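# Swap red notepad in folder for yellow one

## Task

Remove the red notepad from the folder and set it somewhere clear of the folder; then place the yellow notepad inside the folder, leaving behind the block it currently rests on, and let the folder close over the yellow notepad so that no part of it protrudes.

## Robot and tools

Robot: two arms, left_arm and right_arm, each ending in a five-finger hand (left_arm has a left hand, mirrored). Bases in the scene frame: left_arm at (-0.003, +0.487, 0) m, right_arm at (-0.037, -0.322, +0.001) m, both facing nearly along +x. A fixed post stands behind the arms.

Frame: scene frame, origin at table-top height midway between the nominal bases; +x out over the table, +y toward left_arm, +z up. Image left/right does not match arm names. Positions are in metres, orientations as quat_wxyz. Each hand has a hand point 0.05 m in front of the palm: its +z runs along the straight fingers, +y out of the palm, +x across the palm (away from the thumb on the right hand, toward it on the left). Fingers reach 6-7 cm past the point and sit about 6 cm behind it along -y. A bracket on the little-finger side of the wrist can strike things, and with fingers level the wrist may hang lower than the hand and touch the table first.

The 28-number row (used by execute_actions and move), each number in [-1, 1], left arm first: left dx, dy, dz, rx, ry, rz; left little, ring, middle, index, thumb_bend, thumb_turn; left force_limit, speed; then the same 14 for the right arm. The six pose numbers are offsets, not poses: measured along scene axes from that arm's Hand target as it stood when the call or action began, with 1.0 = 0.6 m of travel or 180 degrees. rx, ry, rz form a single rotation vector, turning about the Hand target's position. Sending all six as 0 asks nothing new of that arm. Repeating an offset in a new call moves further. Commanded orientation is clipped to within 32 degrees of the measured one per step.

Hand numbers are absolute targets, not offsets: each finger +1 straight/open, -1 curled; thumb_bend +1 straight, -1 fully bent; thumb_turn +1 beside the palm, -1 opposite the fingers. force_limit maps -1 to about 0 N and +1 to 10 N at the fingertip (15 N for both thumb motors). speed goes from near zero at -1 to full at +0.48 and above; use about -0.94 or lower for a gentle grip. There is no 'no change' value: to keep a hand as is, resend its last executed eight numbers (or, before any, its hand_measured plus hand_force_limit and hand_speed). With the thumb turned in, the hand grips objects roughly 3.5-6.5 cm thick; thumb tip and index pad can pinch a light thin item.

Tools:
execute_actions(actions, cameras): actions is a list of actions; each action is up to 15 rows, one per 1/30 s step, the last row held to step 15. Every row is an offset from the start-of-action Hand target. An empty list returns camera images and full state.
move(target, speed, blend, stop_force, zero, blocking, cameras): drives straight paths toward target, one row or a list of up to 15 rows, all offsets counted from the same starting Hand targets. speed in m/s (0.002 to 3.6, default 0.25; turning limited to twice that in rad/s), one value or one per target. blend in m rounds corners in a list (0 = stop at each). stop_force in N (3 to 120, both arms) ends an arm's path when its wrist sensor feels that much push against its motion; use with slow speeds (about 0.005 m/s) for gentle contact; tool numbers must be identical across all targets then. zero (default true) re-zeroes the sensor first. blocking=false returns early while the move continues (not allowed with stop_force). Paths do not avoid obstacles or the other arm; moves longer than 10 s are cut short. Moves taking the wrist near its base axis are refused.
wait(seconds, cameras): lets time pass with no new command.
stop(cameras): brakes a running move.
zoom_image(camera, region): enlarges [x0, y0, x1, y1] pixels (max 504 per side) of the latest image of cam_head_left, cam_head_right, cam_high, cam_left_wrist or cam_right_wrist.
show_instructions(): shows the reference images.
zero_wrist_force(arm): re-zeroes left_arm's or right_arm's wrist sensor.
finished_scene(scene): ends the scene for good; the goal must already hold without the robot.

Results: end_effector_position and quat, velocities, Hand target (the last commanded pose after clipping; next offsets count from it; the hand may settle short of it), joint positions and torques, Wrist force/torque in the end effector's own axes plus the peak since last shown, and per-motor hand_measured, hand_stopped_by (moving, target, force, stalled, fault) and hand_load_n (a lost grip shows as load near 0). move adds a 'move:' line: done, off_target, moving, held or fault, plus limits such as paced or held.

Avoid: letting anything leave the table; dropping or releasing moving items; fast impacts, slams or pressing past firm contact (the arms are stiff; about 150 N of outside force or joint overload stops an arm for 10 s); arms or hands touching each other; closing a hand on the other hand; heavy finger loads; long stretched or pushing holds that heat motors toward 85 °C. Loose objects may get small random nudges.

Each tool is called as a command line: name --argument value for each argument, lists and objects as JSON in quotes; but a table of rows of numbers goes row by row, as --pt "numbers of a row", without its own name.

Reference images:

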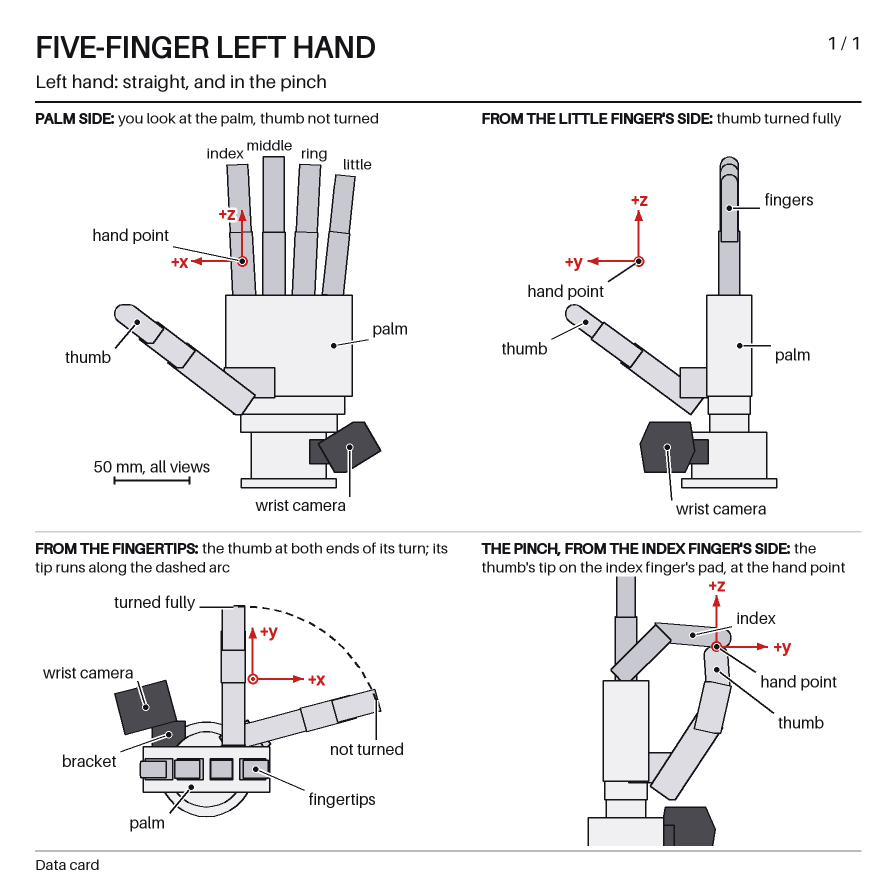

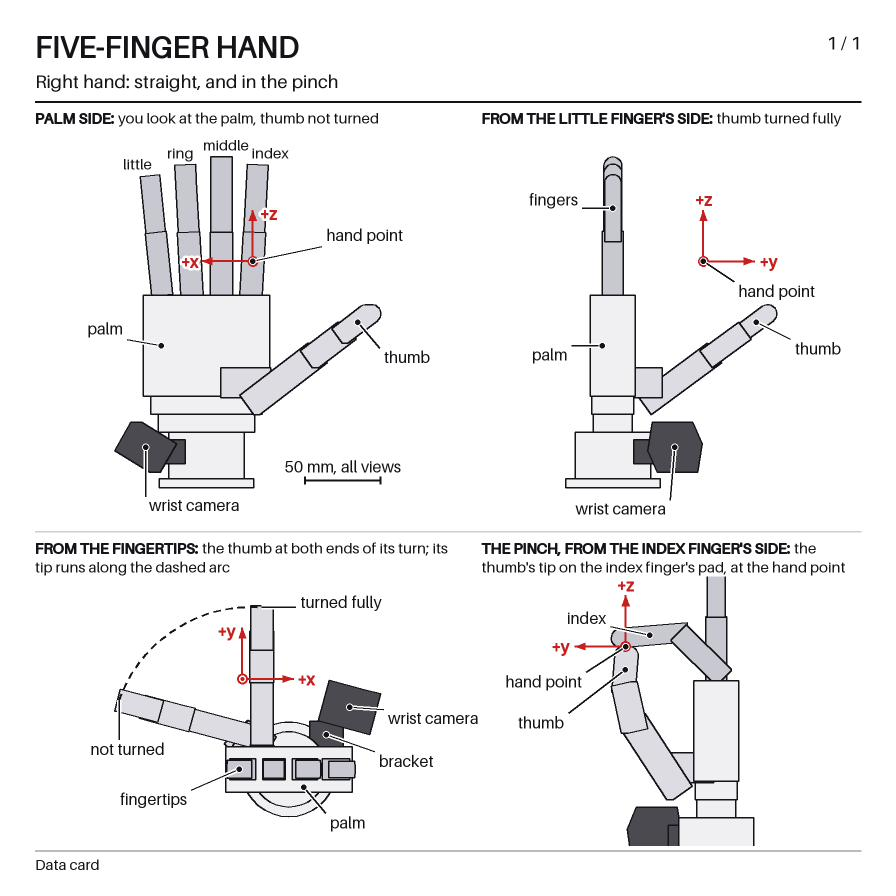

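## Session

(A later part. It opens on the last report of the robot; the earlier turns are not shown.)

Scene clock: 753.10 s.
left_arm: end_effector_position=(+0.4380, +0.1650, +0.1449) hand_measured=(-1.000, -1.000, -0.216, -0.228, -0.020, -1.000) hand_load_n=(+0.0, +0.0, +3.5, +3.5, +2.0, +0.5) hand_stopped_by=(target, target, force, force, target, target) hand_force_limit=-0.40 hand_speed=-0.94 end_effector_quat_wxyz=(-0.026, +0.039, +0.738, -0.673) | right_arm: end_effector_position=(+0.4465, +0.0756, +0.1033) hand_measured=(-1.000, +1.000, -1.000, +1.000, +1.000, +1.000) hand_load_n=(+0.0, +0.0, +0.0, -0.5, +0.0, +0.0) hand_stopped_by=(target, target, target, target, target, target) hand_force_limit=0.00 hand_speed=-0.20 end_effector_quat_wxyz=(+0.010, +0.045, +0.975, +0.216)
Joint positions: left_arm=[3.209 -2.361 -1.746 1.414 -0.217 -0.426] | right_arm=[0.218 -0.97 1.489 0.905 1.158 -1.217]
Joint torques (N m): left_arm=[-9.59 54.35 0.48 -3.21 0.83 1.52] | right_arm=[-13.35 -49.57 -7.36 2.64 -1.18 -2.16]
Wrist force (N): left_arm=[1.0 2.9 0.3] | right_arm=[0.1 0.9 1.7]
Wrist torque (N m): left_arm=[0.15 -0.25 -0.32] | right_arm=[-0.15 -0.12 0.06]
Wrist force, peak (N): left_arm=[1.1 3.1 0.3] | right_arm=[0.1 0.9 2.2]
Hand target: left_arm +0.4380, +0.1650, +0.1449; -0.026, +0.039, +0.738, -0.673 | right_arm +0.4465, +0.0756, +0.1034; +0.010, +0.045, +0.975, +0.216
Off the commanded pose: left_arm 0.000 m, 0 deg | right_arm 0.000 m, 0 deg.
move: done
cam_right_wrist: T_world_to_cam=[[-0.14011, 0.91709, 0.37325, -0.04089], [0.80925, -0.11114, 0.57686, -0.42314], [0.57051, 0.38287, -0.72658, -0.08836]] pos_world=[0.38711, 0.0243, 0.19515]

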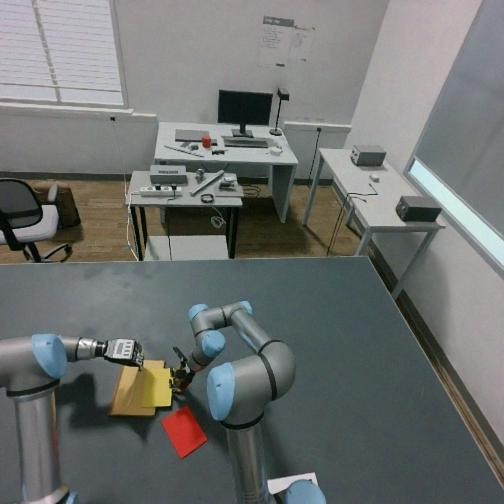

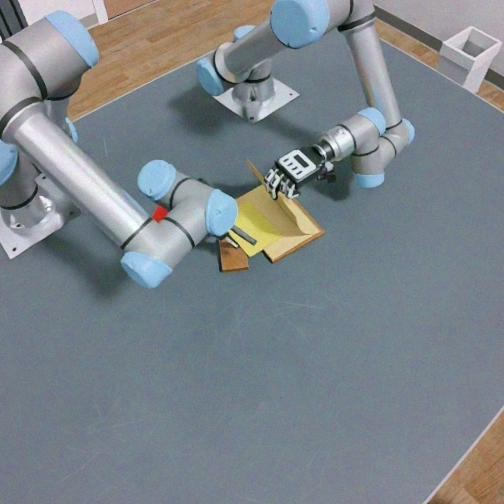

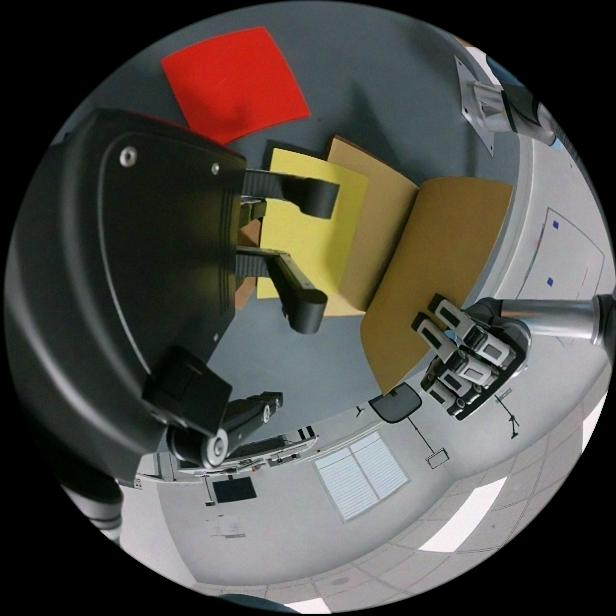

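move --pt "0 0 0 0 0 0 -1 -1 -0.38 -0.35 -0.02 -1 -0.4 -0.94 0.0066 0.0713 0 0 0 0 -1 1 -1 1 1 1 0 -0.2" --speed 0.015 --stop_force 5 --cameras '["cam_head_left","cam_high","cam_right_wrist"]'

zoom_image --camera "cam_head_left" --region '[90, 340, 230, 480]'

zoom_image --camera "cam_high" --region '[180, 150, 350, 300]'

zoom_image --camera "cam_right_wrist" --region '[200, 100, 500, 400]'

Scene clock: 772.50 s.
left_arm: end_effector_position=(+0.4380, +0.1650, +0.1449) hand_measured=(-1.000, -1.000, -0.216, -0.228, -0.020, -1.000) hand_load_n=(+0.0, +0.0, +3.5, +3.0, +2.0, +0.0) hand_stopped_by=(target, target, force, force, target, target) hand_force_limit=-0.40 hand_speed=-0.94 end_effector_quat_wxyz=(-0.026, +0.039, +0.738, -0.673) | right_arm: end_effector_position=(+0.4505, +0.1183, +0.1033) hand_measured=(-1.000, +1.000, -1.000, +1.000, +1.000, +1.000) hand_load_n=(+0.0, +0.0, +0.0, +0.0, +0.0, +0.0) hand_stopped_by=(target, target, target, target, target, target) hand_force_limit=0.00 hand_speed=-0.20 end_effector_quat_wxyz=(+0.010, +0.045, +0.975, +0.216)
Joint positions: left_arm=[3.209 -2.361 -1.746 1.414 -0.217 -0.426] | right_arm=[0.299 -0.921 1.394 0.916 1.171 -1.13]
Joint torques (N m): left_arm=[-9.32 54.67 0.06 -3.19 0.77 1.46] | right_arm=[-13.05 -51.32 -8.14 0.46 -1.71 -2.35]
Wrist force (N): left_arm=[1.2 3.0 0.2] | right_arm=[0.1 0.9 1.9]
Wrist torque (N m): left_arm=[0.17 -0.28 -0.31] | right_arm=[-0.15 -0.14 0.06]
Wrist force, peak (N): left_arm=[0.9 3.3 0.5] | right_arm=[0.1 1.1 2.2]
Hand target: left_arm +0.4380, +0.1650, +0.1449; -0.026, +0.039, +0.738, -0.673 | right_arm +0.4505, +0.1183, +0.1034; +0.010, +0.045, +0.975, +0.216
Off the commanded pose: left_arm 0.000 m, 0 deg | right_arm 0.000 m, 0 deg.
move: done
cam_right_wrist: T_world_to_cam=[[-0.14011, 0.91709, 0.37325, -0.07958], [0.80925, -0.11114, 0.57686, -0.42162], [0.57051, 0.38287, -0.72658, -0.10703]] pos_world=[0.39111, 0.0671, 0.19515]

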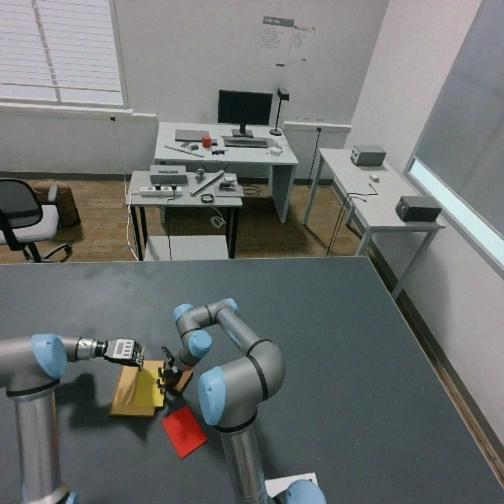

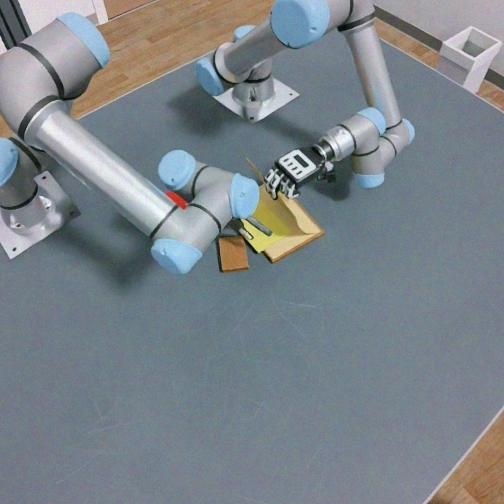

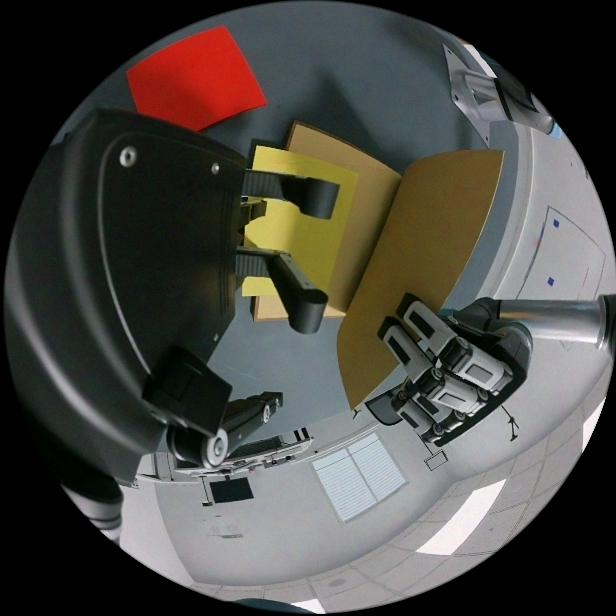

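Scaled by 3.600 from the camera's image (finer frame: 720x720).

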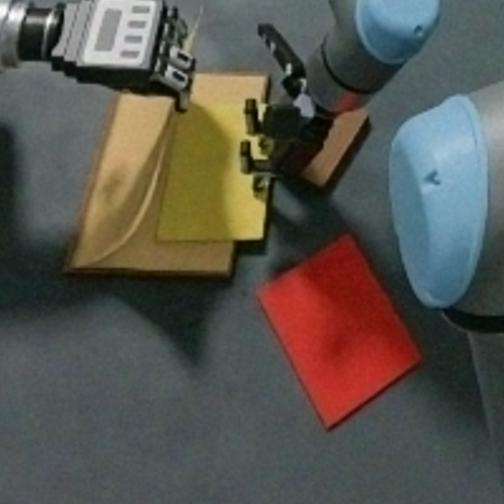

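Scaled by 2.965 from the camera's image (finer frame: 720x720).

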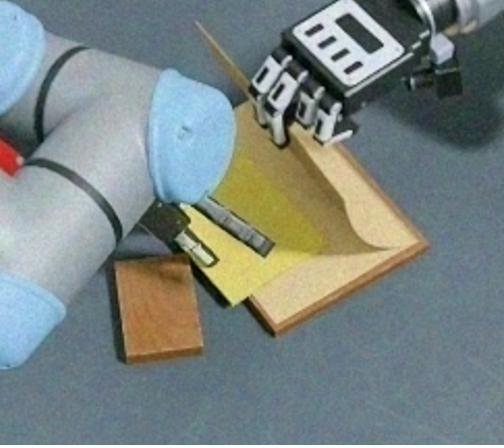

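Scaled by 1.680 from the camera's image (finer frame: 880x880).

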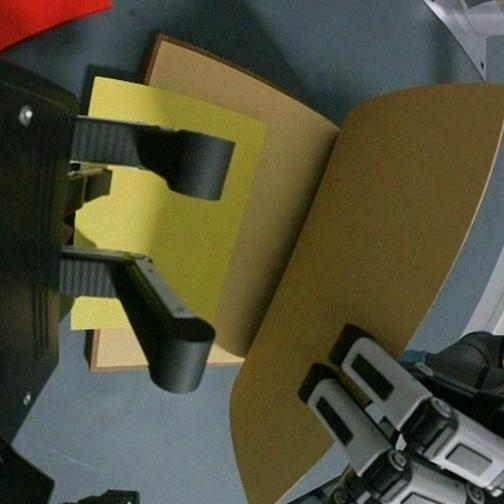

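move --pt "0 0 0 0 0 0 -1 -1 -0.38 -0.35 -0.02 -1 -0.4 -0.94 0 -0.0167 0 0 0 0 -1 1 -1 1 1 1 0 -0.2" --pt "0 0 0 0 0 0 -1 -1 -0.38 -0.35 -0.02 -1 -0.4 -0.94 0 -0.0167 0.1 0 0 0 -1 1 -1 1 1 1 0 -0.2" --pt "0 0 0 0 0 0 -1 -1 -0.38 -0.35 -0.02 -1 -0.4 -0.94 0 -0.4 0.2 0 0 0 -1 1 -1 1 1 1 0 -0.2" --speed '[0.05,0.1,0.25]' --cameras '["cam_head_left","cam_high","cam_right_wrist"]'

zoom_image --camera "cam_head_left" --region '[90, 340, 230, 480]'

zoom_image --camera "cam_high" --region '[180, 150, 350, 300]'

Scene clock: 780.10 s.
left_arm: end_effector_position=(+0.4380, +0.1650, +0.1449) hand_measured=(-1.000, -1.000, -0.216, -0.228, -0.020, -1.000) hand_load_n=(+0.0, +0.0, +3.5, +3.0, +2.0, +0.5) hand_stopped_by=(target, target, force, force, target, target) hand_force_limit=-0.40 hand_speed=-0.94 end_effector_quat_wxyz=(-0.026, +0.039, +0.738, -0.673) | right_arm: end_effector_position=(+0.4505, -0.1216, +0.2233) hand_measured=(-1.000, +1.000, -1.000, +1.000, +1.000, +1.000) hand_load_n=(+0.0, +0.0, +0.0, +0.0, +0.0, +0.0) hand_stopped_by=(target, target, target, target, target, target) hand_force_limit=0.00 hand_speed=-0.20 end_effector_quat_wxyz=(+0.010, +0.045, +0.975, +0.216)
Joint positions: left_arm=[3.209 -2.361 -1.746 1.414 -0.217 -0.426] | right_arm=[-0.22 -1.192 1.554 1.263 1.137 -1.698]
Joint torques (N m): left_arm=[-9.76 55.05 -0.07 -3.22 0.76 1.46] | right_arm=[-13.42 -25.1 -26.73 3.29 -3.16 -1.6]
Wrist force (N): left_arm=[1.0 3.1 0.3] | right_arm=[-0.1 1.0 1.9]
Wrist torque (N m): left_arm=[0.17 -0.25 -0.32] | right_arm=[-0.14 -0.10 0.04]
Wrist force, peak (N): left_arm=[1.0 3.3 0.1] | right_arm=[0.3 3.0 3.4]
Hand target: left_arm +0.4380, +0.1650, +0.1449; -0.026, +0.039, +0.738, -0.673 | right_arm +0.4505, -0.1217, +0.2234; +0.010, +0.045, +0.975, +0.216
Off the commanded pose: left_arm 0.000 m, 0 deg | right_arm 0.000 m, 0 deg.
move: done
cam_right_wrist: T_world_to_cam=[[-0.14016, 0.91714, 0.37311, 0.09575], [0.80922, -0.11103, 0.57691, -0.51743], [0.57054, 0.38279, -0.72661, 0.07192]] pos_world=[0.39111, -0.1728, 0.31505]

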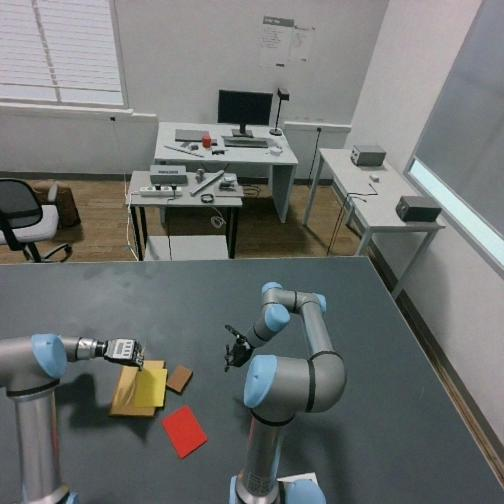

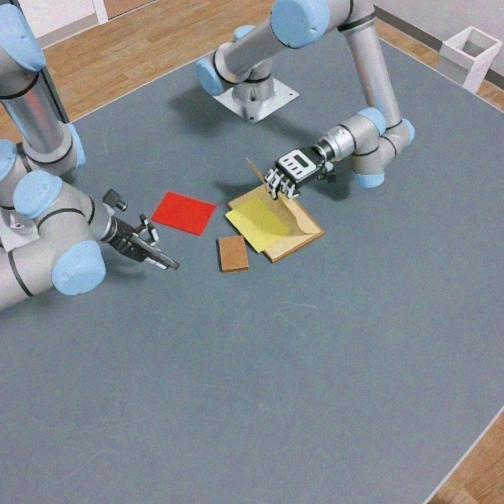

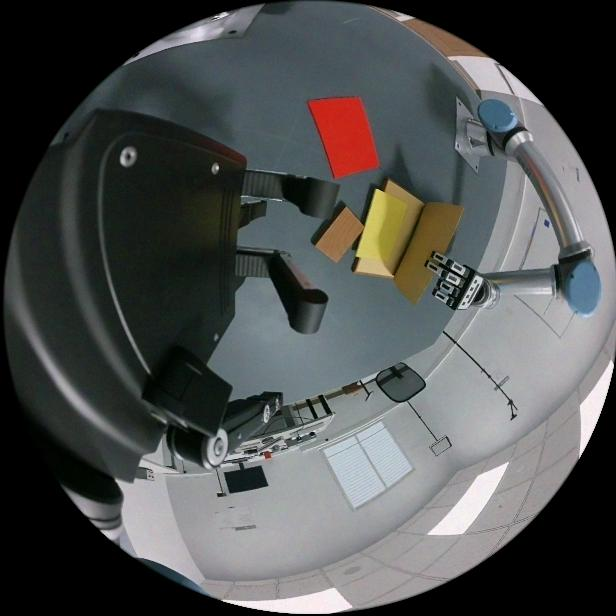

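Scaled by 3.600 from the camera's image (finer frame: 720x720).

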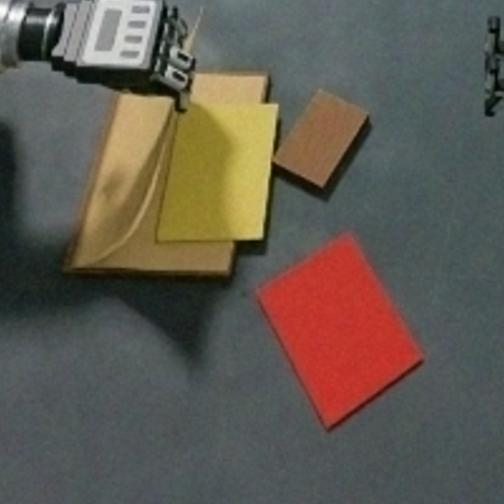

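Scaled by 2.965 from the camera's image (finer frame: 720x720).

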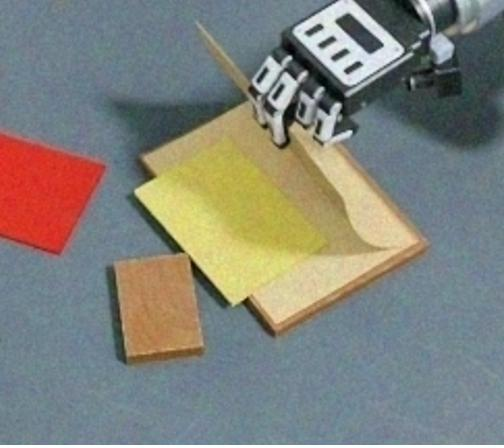

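move --pt "0 0 0 0 0 0 -1 -1 -0.38 -0.35 -0.02 -1 -0.4 -0.94 0.0903 0.3522 -0.1223 0 0 -0.0222 -1 -1 -1 1 1 1 0 -0.2" --speed 0.2

move --pt "0 0 0 0 0 0 -1 -1 -0.38 -0.35 -0.02 -1 -0.4 -0.94 0 0 -0.065 0 0 0 -1 -1 -1 1 1 1 0 -0.2" --speed 0.05 --stop_force 5 --cameras '["cam_head_left","cam_high","cam_right_wrist"]'

zoom_image --camera "cam_head_left" --region '[90, 340, 230, 480]'

zoom_image --camera "cam_high" --region '[180, 150, 350, 300]'

Scene clock: 789.27 s.
left_arm: end_effector_position=(+0.4380, +0.1650, +0.1449) hand_measured=(-1.000, -1.000, -0.216, -0.228, -0.020, -1.000) hand_load_n=(+0.0, +0.0, +3.0, +3.5, +2.0, +0.0) hand_stopped_by=(target, target, force, force, target, target) hand_force_limit=-0.40 hand_speed=-0.94 end_effector_quat_wxyz=(-0.026, +0.039, +0.738, -0.673) | right_arm: end_effector_position=(+0.5046, +0.0896, +0.1500) hand_measured=(-1.000, -1.000, -1.000, +1.000, +1.000, +1.000) hand_load_n=(+0.0, +0.0, +0.0, +0.5, +0.0, +0.0) hand_stopped_by=(target, target, target, target, target, target) hand_force_limit=0.00 hand_speed=-0.20 end_effector_quat_wxyz=(+0.017, +0.078, +0.973, +0.216)
Joint positions: left_arm=[3.209 -2.361 -1.746 1.414 -0.217 -0.426] | right_arm=[0.23 -0.908 1.243 1.054 1.171 -1.13]
Joint torques (N m): left_arm=[-9.53 55.57 0.17 -3.04 0.54 1.37] | right_arm=[6.67 -37.72 -25.39 1.43 -2.81 1.67]
Wrist force (N): left_arm=[1.0 3.2 0.2] | right_arm=[0.0 0.9 1.8]
Wrist torque (N m): left_arm=[0.18 -0.26 -0.32] | right_arm=[-0.15 -0.11 0.26]
Wrist force, peak (N): left_arm=[1.2 3.3 0.3] | right_arm=[0.1 2.3 3.3]
Hand target: left_arm +0.4380, +0.1650, +0.1449; -0.026, +0.039, +0.738, -0.673 | right_arm +0.5047, +0.0897, +0.1500; +0.017, +0.078, +0.973, +0.216
Off the commanded pose: left_arm 0.000 m, 0 deg | right_arm 0.000 m, 0 deg.
move: done

Scene clock: 791.07 s.
left_arm: end_effector_position=(+0.4380, +0.1650, +0.1449) hand_measured=(-1.000, -1.000, -0.216, -0.228, -0.020, -1.000) hand_load_n=(+0.0, +0.0, +3.0, +3.5, +2.0, +0.0) hand_stopped_by=(target, target, force, force, target, target) hand_force_limit=-0.40 hand_speed=-0.94 end_effector_quat_wxyz=(-0.026, +0.039, +0.738, -0.673) | right_arm: end_effector_position=(+0.5047, +0.0897, +0.1110) hand_measured=(-1.000, -1.000, -1.000, +1.000, +1.000, +1.000) hand_load_n=(+0.0, +0.0, +0.0, +0.0, +0.0, +0.0) hand_stopped_by=(target, target, target, target, target, target) hand_force_limit=0.00 hand_speed=-0.20 end_effector_quat_wxyz=(+0.017, +0.078, +0.973, +0.216)
Joint positions: left_arm=[3.209 -2.361 -1.746 1.414 -0.217 -0.426] | right_arm=[0.23 -0.873 1.289 0.973 1.171 -1.129]
Joint torques (N m): left_arm=[-9.44 55.68 1.02 -3.2 0.63 1.49] | right_arm=[11.08 -54.01 -26.49 3.16 -2.75 2.2]
Wrist force (N): left_arm=[1.0 3.1 0.3] | right_arm=[0.0 0.8 2.1]
Wrist torque (N m): left_arm=[0.15 -0.25 -0.32] | right_arm=[-0.18 -0.12 0.25]
Wrist force, peak (N): left_arm=[1.1 3.3 0.5] | right_arm=[-0.1 0.4 2.5]
Hand target: left_arm +0.4380, +0.1650, +0.1449; -0.026, +0.039, +0.738, -0.673 | right_arm +0.5047, +0.0897, +0.1110; +0.017, +0.078, +0.973, +0.216
Off the commanded pose: left_arm 0.000 m, 0 deg | right_arm 0.000 m, 0 deg.
move: done
cam_right_wrist: T_world_to_cam=[[-0.07588, 0.92463, 0.37322, -0.08162], [0.79951, -0.16725, 0.57689, -0.46306], [0.59584, 0.34217, -0.72657, -0.13055]] pos_world=[0.44182, 0.0427, 0.20275]

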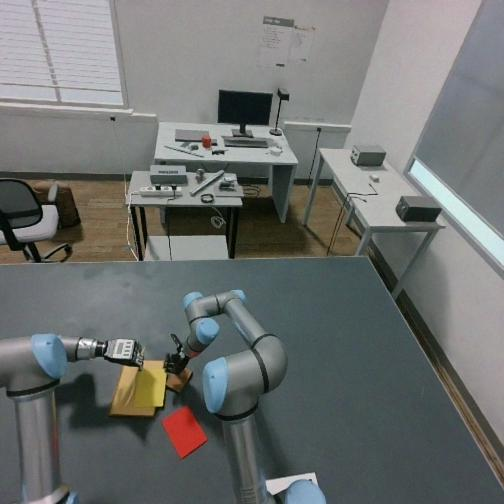

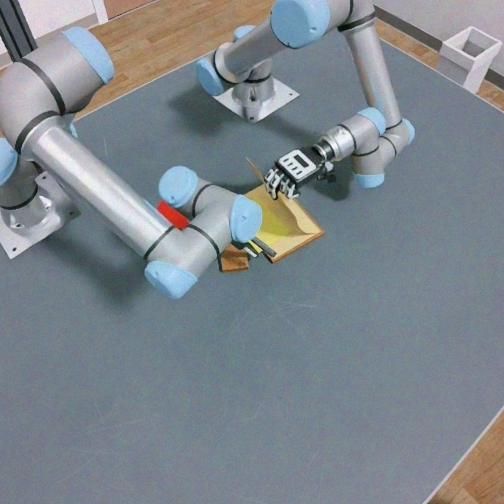

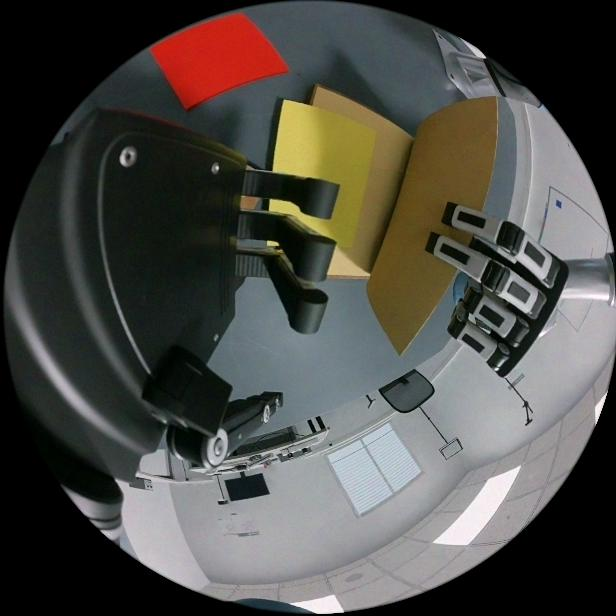

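Scaled by 3.600 from the camera's image (finer frame: 720x720).

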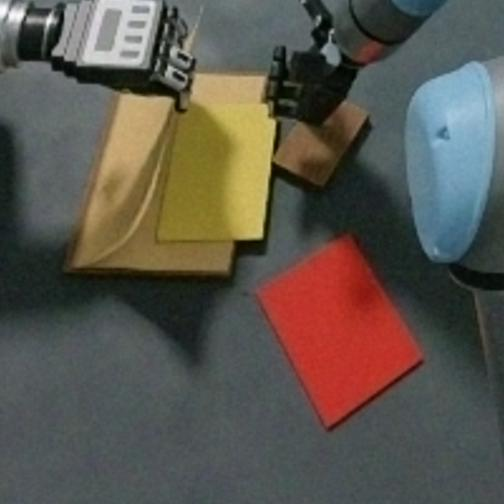

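Scaled by 2.965 from the camera's image (finer frame: 720x720).

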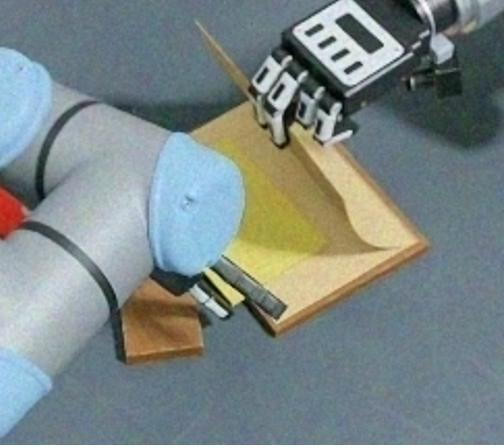

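move --pt "0 0 0 0 0 0 -1 -1 -0.38 -0.35 -0.02 -1 -0.4 -0.94 0 0 -0.0317 0 0 0 -1 -1 -1 1 1 1 0 -0.2" --speed 0.01 --stop_force 3

move --pt "0 0 0 0 0 0 -1 -1 -0.38 -0.35 -0.02 -1 -0.4 -0.94 -0.045 -0.07 0 0 0 0 -1 -1 -1 1 1 1 0 -0.2" --speed 0.015 --stop_force 5 --cameras '["cam_head_left","cam_high","cam_right_wrist"]'

zoom_image --camera "cam_head_left" --region '[90, 340, 230, 480]'

zoom_image --camera "cam_high" --region '[180, 150, 350, 300]'

Scene clock: 795.33 s.
left_arm: end_effector_position=(+0.4380, +0.1650, +0.1449) hand_measured=(-1.000, -1.000, -0.216, -0.228, -0.020, -1.000) hand_load_n=(+0.0, +0.0, +3.0, +3.5, +2.0, +0.0) hand_stopped_by=(target, target, force, force, target, target) hand_force_limit=-0.40 hand_speed=-0.94 end_effector_quat_wxyz=(-0.026, +0.039, +0.738, -0.673) | right_arm: end_effector_position=(+0.5047, +0.0897, +0.0919) hand_measured=(-1.000, -1.000, -1.000, +1.000, +1.000, +1.000) hand_load_n=(+0.0, +0.0, +0.0, +0.0, -0.5, +0.0) hand_stopped_by=(target, target, target, target, target, target) hand_force_limit=0.00 hand_speed=-0.20 end_effector_quat_wxyz=(+0.017, +0.078, +0.973, +0.216)
Joint positions: left_arm=[3.209 -2.361 -1.746 1.414 -0.217 -0.426] | right_arm=[0.23 -0.853 1.308 0.935 1.171 -1.129]
Joint torques (N m): left_arm=[-9.59 55.34 0.2 -3.09 0.5 1.39] | right_arm=[7.51 -53.37 -25.27 3.84 -2.42 -0.21]
Wrist force (N): left_arm=[1.1 3.3 0.2] | right_arm=[-0.2 0.7 2.2]
Wrist torque (N m): left_arm=[0.19 -0.27 -0.33] | right_arm=[-0.20 -0.10 0.24]
Wrist force, peak (N): left_arm=[1.1 3.3 0.4] | right_arm=[0.0 0.8 2.3]
Hand target: left_arm +0.4380, +0.1650, +0.1449; -0.026, +0.039, +0.738, -0.673 | right_arm +0.5047, +0.0897, +0.0920; +0.017, +0.078, +0.973, +0.216
Off the commanded pose: left_arm 0.000 m, 0 deg | right_arm 0.000 m, 0 deg.
move: done

Scene clock: 799.77 s.
left_arm: end_effector_position=(+0.4380, +0.1650, +0.1449) hand_measured=(-1.000, -1.000, -0.216, -0.228, -0.020, -1.000) hand_load_n=(+0.0, +0.0, +3.0, +3.5, +2.5, +0.0) hand_stopped_by=(target, target, force, force, target, target) hand_force_limit=-0.40 hand_speed=-0.94 end_effector_quat_wxyz=(-0.026, +0.039, +0.738, -0.673) | right_arm: end_effector_position=(+0.4777, +0.0477, +0.0920) hand_measured=(-1.000, -1.000, -1.000, +1.000, +1.000, +1.000) hand_load_n=(+0.0, +0.0, +0.0, +0.0, -0.5, +0.0) hand_stopped_by=(target, target, target, target, target, target) hand_force_limit=0.00 hand_speed=-0.20 end_effector_quat_wxyz=(+0.017, +0.078, +0.973, +0.216)
Joint positions: left_arm=[3.209 -2.361 -1.746 1.414 -0.217 -0.426] | right_arm=[0.161 -0.942 1.474 0.888 1.16 -1.204]
Joint torques (N m): left_arm=[-9.2 55.65 0.75 -3.06 0.22 1.51] | right_arm=[10.66 -33.35 -24.71 4.16 -0.34 2.27]
Wrist force (N): left_arm=[1.1 3.0 0.2] | right_arm=[0.1 0.9 2.1]
Wrist torque (N m): left_arm=[0.17 -0.27 -0.31] | right_arm=[-0.18 -0.15 0.25]
Wrist force, peak (N): left_arm=[1.3 3.3 0.5] | right_arm=[0.2 1.2 2.3]
Hand target: left_arm +0.4380, +0.1650, +0.1449; -0.026, +0.039, +0.738, -0.673 | right_arm +0.4777, +0.0477, +0.0920; +0.017, +0.078, +0.973, +0.216
Off the commanded pose: left_arm 0.000 m, 0 deg | right_arm 0.000 m, 0 deg.
move: done
cam_right_wrist: T_world_to_cam=[[-0.07593, 0.9246, 0.37329, -0.03774], [0.79952, -0.16724, 0.57688, -0.43754], [0.59581, 0.34226, -0.72654, -0.11389]] pos_world=[0.41482, 0.0007, 0.18375]

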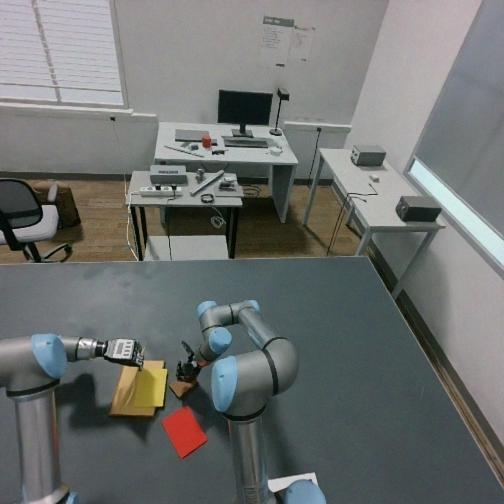

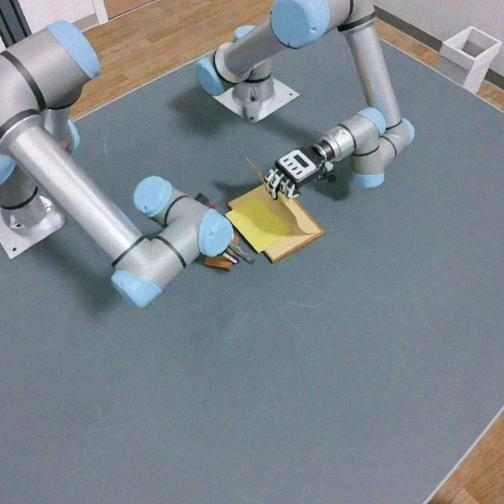

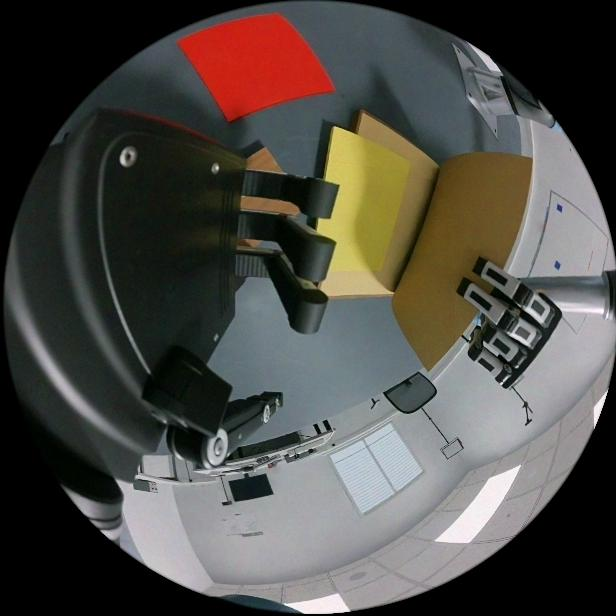

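Scaled by 3.600 from the camera's image (finer frame: 720x720).

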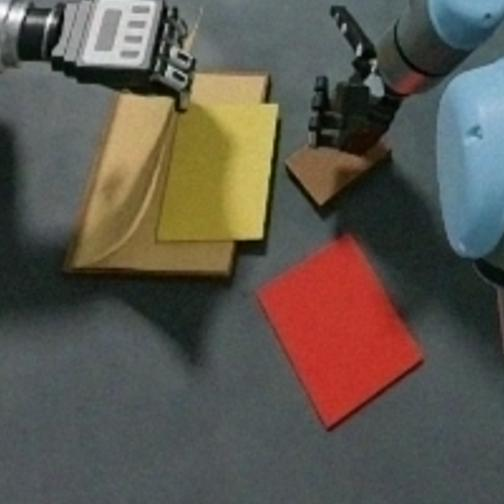

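Scaled by 2.965 from the camera's image (finer frame: 720x720).

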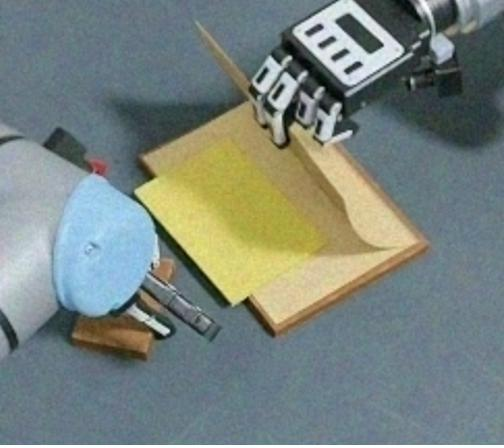

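move --pt "0 0 0 0 0 0 -1 -1 -0.38 -0.35 -0.02 -1 -0.4 -0.94 0.01 0.01 0 0 0 0 -1 -1 -1 1 1 1 0 -0.2" --pt "0 0 0 0 0 0 -1 -1 -0.38 -0.35 -0.02 -1 -0.4 -0.94 0.01 0.01 0.08 0 0 0 -1 -1 -1 1 1 1 0 -0.2" --pt "0 0 0 0 0 0 -1 -1 -0.38 -0.35 -0.02 -1 -0.4 -0.94 -0.0367 0.0748 0.08 0 0 0 -1 1 -1 1 1 1 0 -0.2" --speed '[0.05,0.1,0.1]'

move --pt "0 0 0 0 0 0 -1 -1 -0.38 -0.35 -0.02 -1 -0.4 -0.94 0 0 -0.045 0 0 0 -1 1 -1 1 1 1 0 -0.2" --speed 0.05 --stop_force 5 --cameras '["cam_head_left","cam_high","cam_right_wrist"]'

zoom_image --camera "cam_head_left" --region '[90, 340, 230, 480]'

zoom_image --camera "cam_high" --region '[180, 150, 350, 300]'

zoom_image --camera "cam_right_wrist" --region '[200, 100, 500, 400]'

Scene clock: 806.27 s.
left_arm: end_effector_position=(+0.4380, +0.1650, +0.1449) hand_measured=(-1.000, -1.000, -0.216, -0.228, -0.020, -1.000) hand_load_n=(+0.0, +0.0, +3.0, +3.5, +2.0, +0.5) hand_stopped_by=(target, target, force, force, target, target) hand_force_limit=-0.40 hand_speed=-0.94 end_effector_quat_wxyz=(-0.026, +0.039, +0.738, -0.673) | right_arm: end_effector_position=(+0.4557, +0.0925, +0.1400) hand_measured=(-1.000, +1.000, -1.000, +1.000, +1.000, +1.000) hand_load_n=(+0.0, +0.0, +0.0, +0.0, +0.0, +0.0) hand_stopped_by=(target, target, target, target, target, target) hand_force_limit=0.00 hand_speed=-0.20 end_effector_quat_wxyz=(+0.017, +0.078, +0.973, +0.216)
Joint positions: left_arm=[3.209 -2.361 -1.746 1.414 -0.217 -0.426] | right_arm=[0.26 -0.997 1.416 0.958 1.177 -1.098]
Joint torques (N m): left_arm=[-9.65 55.21 0.18 -3.2 0.27 1.46] | right_arm=[-6.44 -32.94 -26.04 3.96 -2.76 1.9]
Wrist force (N): left_arm=[1.1 3.1 0.4] | right_arm=[0.0 0.8 2.1]
Wrist torque (N m): left_arm=[0.15 -0.26 -0.32] | right_arm=[-0.18 -0.12 0.23]
Wrist force, peak (N): left_arm=[1.2 3.2 0.4] | right_arm=[0.8 1.7 2.4]
Hand target: left_arm +0.4380, +0.1650, +0.1449; -0.026, +0.039, +0.738, -0.673 | right_arm +0.4557, +0.0925, +0.1400; +0.017, +0.078, +0.973, +0.216
Off the commanded pose: left_arm 0.000 m, 0 deg | right_arm 0.000 m, 0 deg.
move: done

Scene clock: 807.83 s.
left_arm: end_effector_position=(+0.4380, +0.1650, +0.1449) hand_measured=(-1.000, -1.000, -0.216, -0.228, -0.020, -1.000) hand_load_n=(+0.0, +0.5, +3.0, +3.5, +2.5, +0.0) hand_stopped_by=(target, target, force, force, target, target) hand_force_limit=-0.40 hand_speed=-0.94 end_effector_quat_wxyz=(-0.026, +0.039, +0.738, -0.673) | right_arm: end_effector_position=(+0.4557, +0.0925, +0.1130) hand_measured=(-1.000, +1.000, -1.000, +1.000, +1.000, +1.000) hand_load_n=(+0.0, +0.0, +0.0, +0.5, +0.0, +0.0) hand_stopped_by=(target, target, target, target, target, target) hand_force_limit=0.00 hand_speed=-0.20 end_effector_quat_wxyz=(+0.017, +0.078, +0.973, +0.216)
Joint positions: left_arm=[3.209 -2.361 -1.746 1.414 -0.217 -0.426] | right_arm=[0.26 -0.969 1.446 0.9 1.177 -1.098]
Joint torques (N m): left_arm=[-8.72 55.67 0.57 -3.1 0.27 1.41] | right_arm=[-7.83 -49.94 -26.29 3.03 -1.85 -0.05]
Wrist force (N): left_arm=[1.0 3.1 0.3] | right_arm=[0.2 1.0 2.1]
Wrist torque (N m): left_arm=[0.16 -0.26 -0.32] | right_arm=[-0.16 -0.15 0.25]
Wrist force, peak (N): left_arm=[1.1 3.3 0.3] | right_arm=[-0.1 1.0 2.5]
Hand target: left_arm +0.4380, +0.1650, +0.1449; -0.026, +0.039, +0.738, -0.673 | right_arm +0.4557, +0.0925, +0.1130; +0.017, +0.078, +0.973, +0.216
Off the commanded pose: left_arm 0.000 m, 0 deg | right_arm 0.000 m, 0 deg.
move: done
cam_right_wrist: T_world_to_cam=[[-0.07588, 0.92463, 0.37322, -0.08877], [0.79951, -0.16725, 0.57689, -0.42456], [0.59584, 0.34217, -0.72657, -0.1009]] pos_world=[0.39282, 0.0456, 0.20475]

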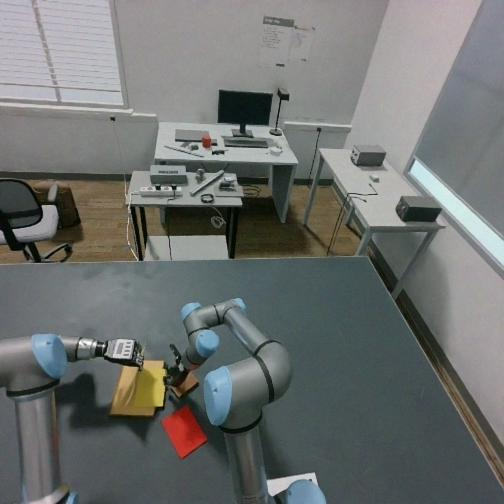

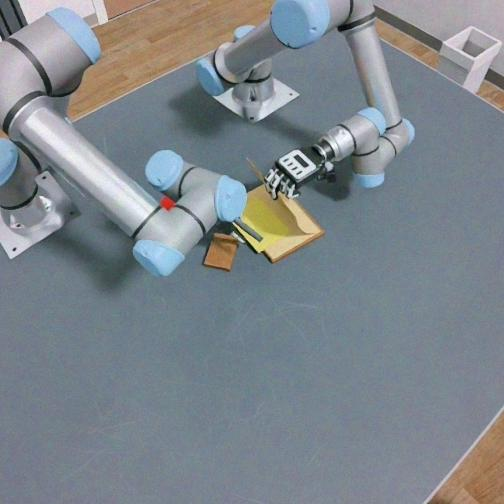

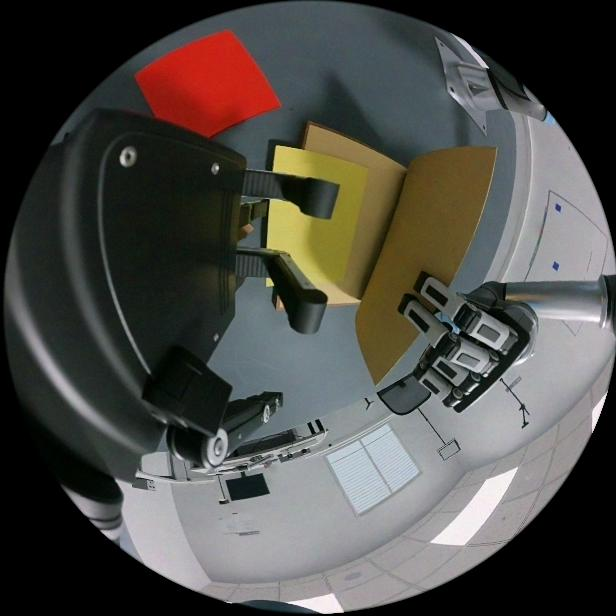

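Scaled by 3.600 from the camera's image (finer frame: 720x720).

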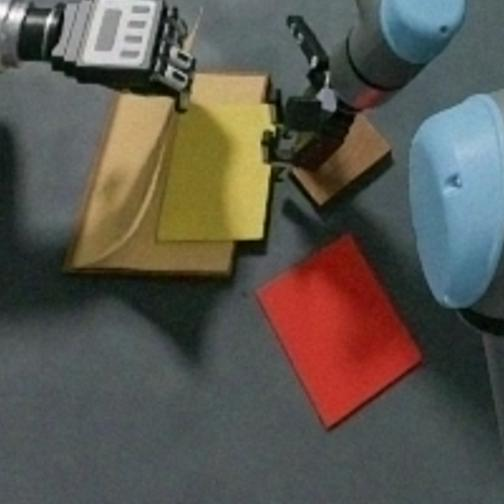

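Scaled by 2.965 from the camera's image (finer frame: 720x720).

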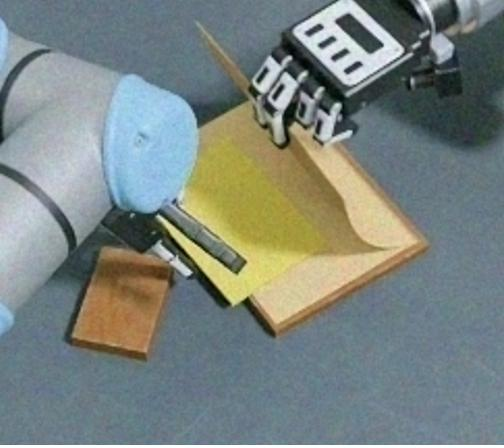

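Scaled by 1.680 from the camera's image (finer frame: 880x880).

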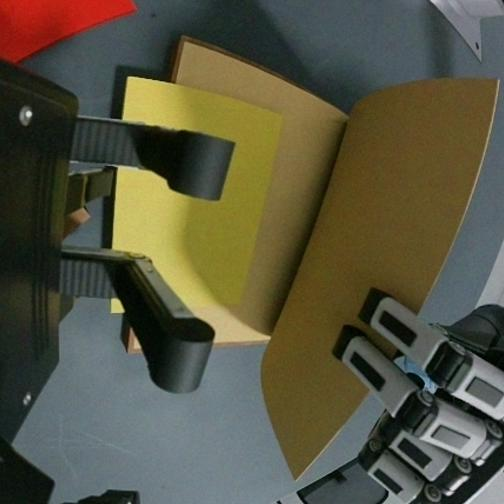

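move --pt "0 0 0 0 0 0 -1 -1 -0.38 -0.35 -0.02 -1 -0.4 -0.94 0 0 -0.035 0 0 0 -1 1 -1 1 1 1 0 -0.2" --speed 0.008 --stop_force 3

move --pt "0 0 0 0 0 0 -1 -1 -0.38 -0.35 -0.02 -1 -0.4 -0.94 0 -0.1333 0 0 0 0 -1 1 -1 1 1 1 0 -0.2" --speed 0.02 --stop_force 5 --cameras '["cam_head_left","cam_high","cam_right_wrist"]'

zoom_image --camera "cam_head_left" --region '[90, 340, 230, 480]'

zoom_image --camera "cam_high" --region '[180, 150, 350, 300]'

Scene clock: 812.47 s.
left_arm: end_effector_position=(+0.4380, +0.1650, +0.1449) hand_measured=(-1.000, -1.000, -0.216, -0.228, -0.020, -1.000) hand_load_n=(+0.0, +0.0, +3.0, +3.0, +2.0, +0.0) hand_stopped_by=(target, target, force, force, target, target) hand_force_limit=-0.40 hand_speed=-0.94 end_effector_quat_wxyz=(-0.026, +0.039, +0.738, -0.673) | right_arm: end_effector_position=(+0.4556, +0.0925, +0.0919) hand_measured=(-1.000, +1.000, -1.000, +1.000, +1.000, +1.000) hand_load_n=(+0.0, +0.0, +0.0, +0.0, +0.0, +0.5) hand_stopped_by=(target, target, target, target, target, target) hand_force_limit=0.00 hand_speed=-0.20 end_effector_quat_wxyz=(+0.017, +0.079, +0.973, +0.216)
Joint positions: left_arm=[3.209 -2.361 -1.746 1.414 -0.217 -0.426] | right_arm=[0.26 -0.945 1.467 0.856 1.177 -1.098]
Joint torques (N m): left_arm=[-9.61 55.47 0.81 -3.09 0.21 1.49] | right_arm=[-7.81 -49.27 -20.37 3.95 -1.3 -0.55]
Wrist force (N): left_arm=[0.8 3.2 0.3] | right_arm=[0.3 1.0 2.0]
Wrist torque (N m): left_arm=[0.18 -0.23 -0.34] | right_arm=[-0.15 -0.17 0.27]
Wrist force, peak (N): left_arm=[1.0 3.3 0.3] | right_arm=[0.1 1.0 2.3]
Hand target: left_arm +0.4380, +0.1650, +0.1449; -0.026, +0.039, +0.738, -0.673 | right_arm +0.4557, +0.0925, +0.0920; +0.017, +0.078, +0.973, +0.216
Off the commanded pose: left_arm 0.000 m, 0 deg | right_arm 0.000 m, 0 deg.
move: done

Scene clock: 817.50 s.
left_arm: end_effector_position=(+0.4380, +0.1650, +0.1449) hand_measured=(-1.000, -1.000, -0.216, -0.228, -0.020, -1.000) hand_load_n=(+0.0, +0.0, +3.5, +3.0, +2.0, +0.5) hand_stopped_by=(target, target, force, force, target, target) hand_force_limit=-0.40 hand_speed=-0.94 end_effector_quat_wxyz=(-0.026, +0.039, +0.738, -0.673) | right_arm: end_effector_position=(+0.4557, +0.0126, +0.0920) hand_measured=(-1.000, +1.000, -1.000, +1.000, +1.000, +1.000) hand_load_n=(+0.0, +0.0, +0.0, +0.0, +0.0, +0.0) hand_stopped_by=(target, target, target, target, target, target) hand_force_limit=0.00 hand_speed=-0.20 end_effector_quat_wxyz=(+0.017, +0.078, +0.973, +0.216)
Joint positions: left_arm=[3.209 -2.361 -1.746 1.414 -0.217 -0.426] | right_arm=[0.093 -1.009 1.597 0.86 1.151 -1.277]
Joint torques (N m): left_arm=[-9.42 55.43 0.6 -3.09 0 1.53] | right_arm=[12.29 -29.88 -24.56 0.58 1.06 2.4]
Wrist force (N): left_arm=[1.0 3.0 0.4] | right_arm=[0.3 1.0 2.0]
Wrist torque (N m): left_arm=[0.14 -0.24 -0.32] | right_arm=[-0.18 -0.16 0.23]
Wrist force, peak (N): left_arm=[1.0 3.3 0.3] | right_arm=[0.2 1.6 2.3]
Hand target: left_arm +0.4380, +0.1650, +0.1449; -0.026, +0.039, +0.738, -0.673 | right_arm +0.4557, +0.0126, +0.0920; +0.017, +0.078, +0.973, +0.216
Off the commanded pose: left_arm 0.000 m, 0 deg | right_arm 0.000 m, 0 deg.
move: done
cam_right_wrist: T_world_to_cam=[[-0.07593, 0.9246, 0.37329, -0.00695], [0.79952, -0.16724, 0.57688, -0.42582], [0.59581, 0.34226, -0.72654, -0.08877]] pos_world=[0.39282, -0.0344, 0.18375]

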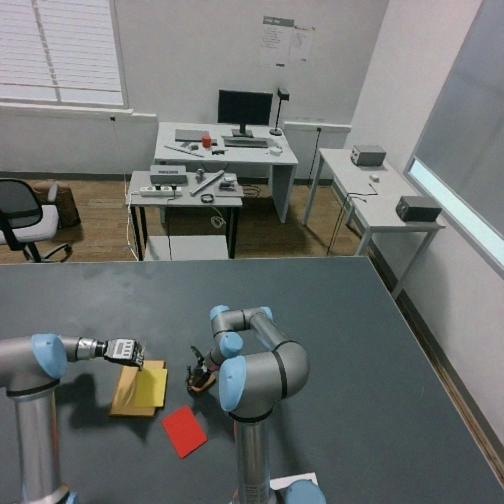

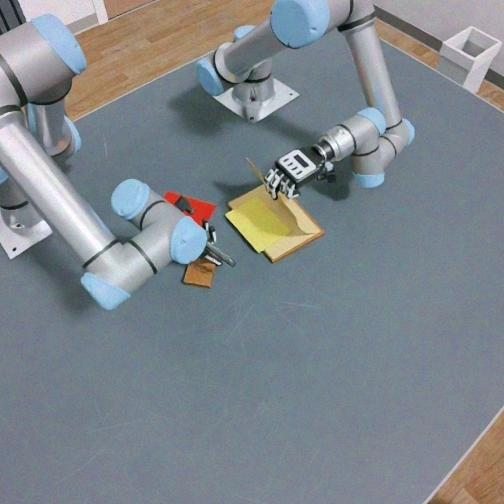

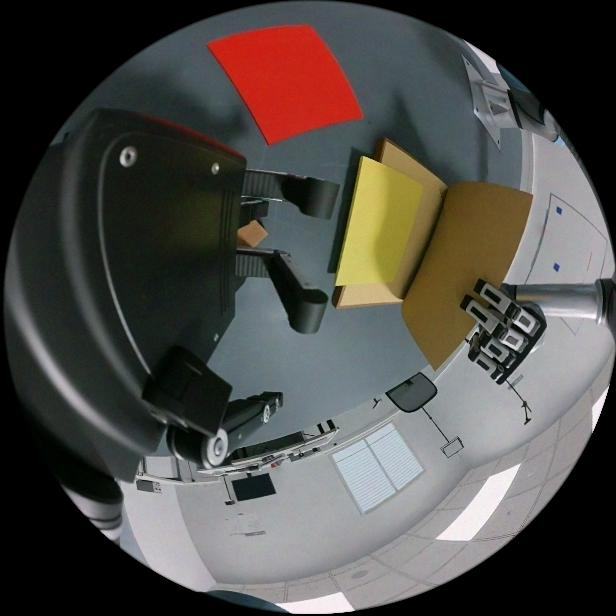

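Scaled by 3.600 from the camera's image (finer frame: 720x720).

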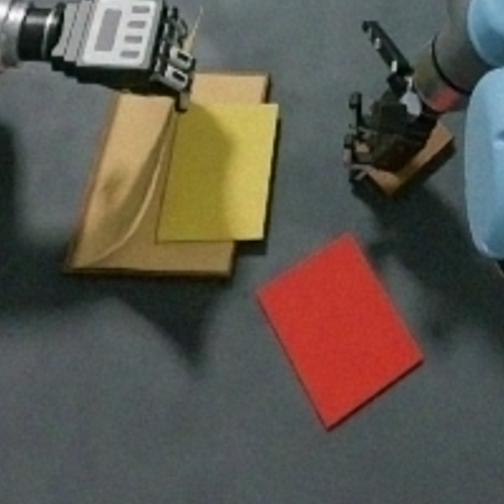

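Scaled by 2.965 from the camera's image (finer frame: 720x720).

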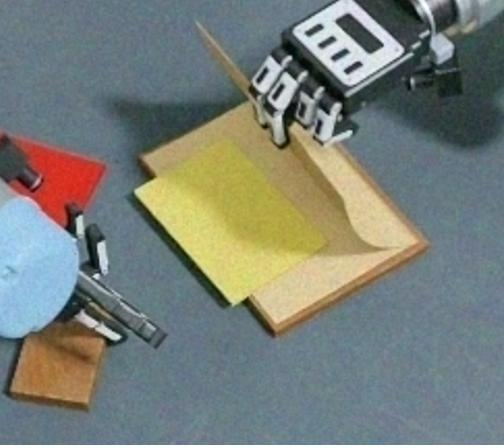

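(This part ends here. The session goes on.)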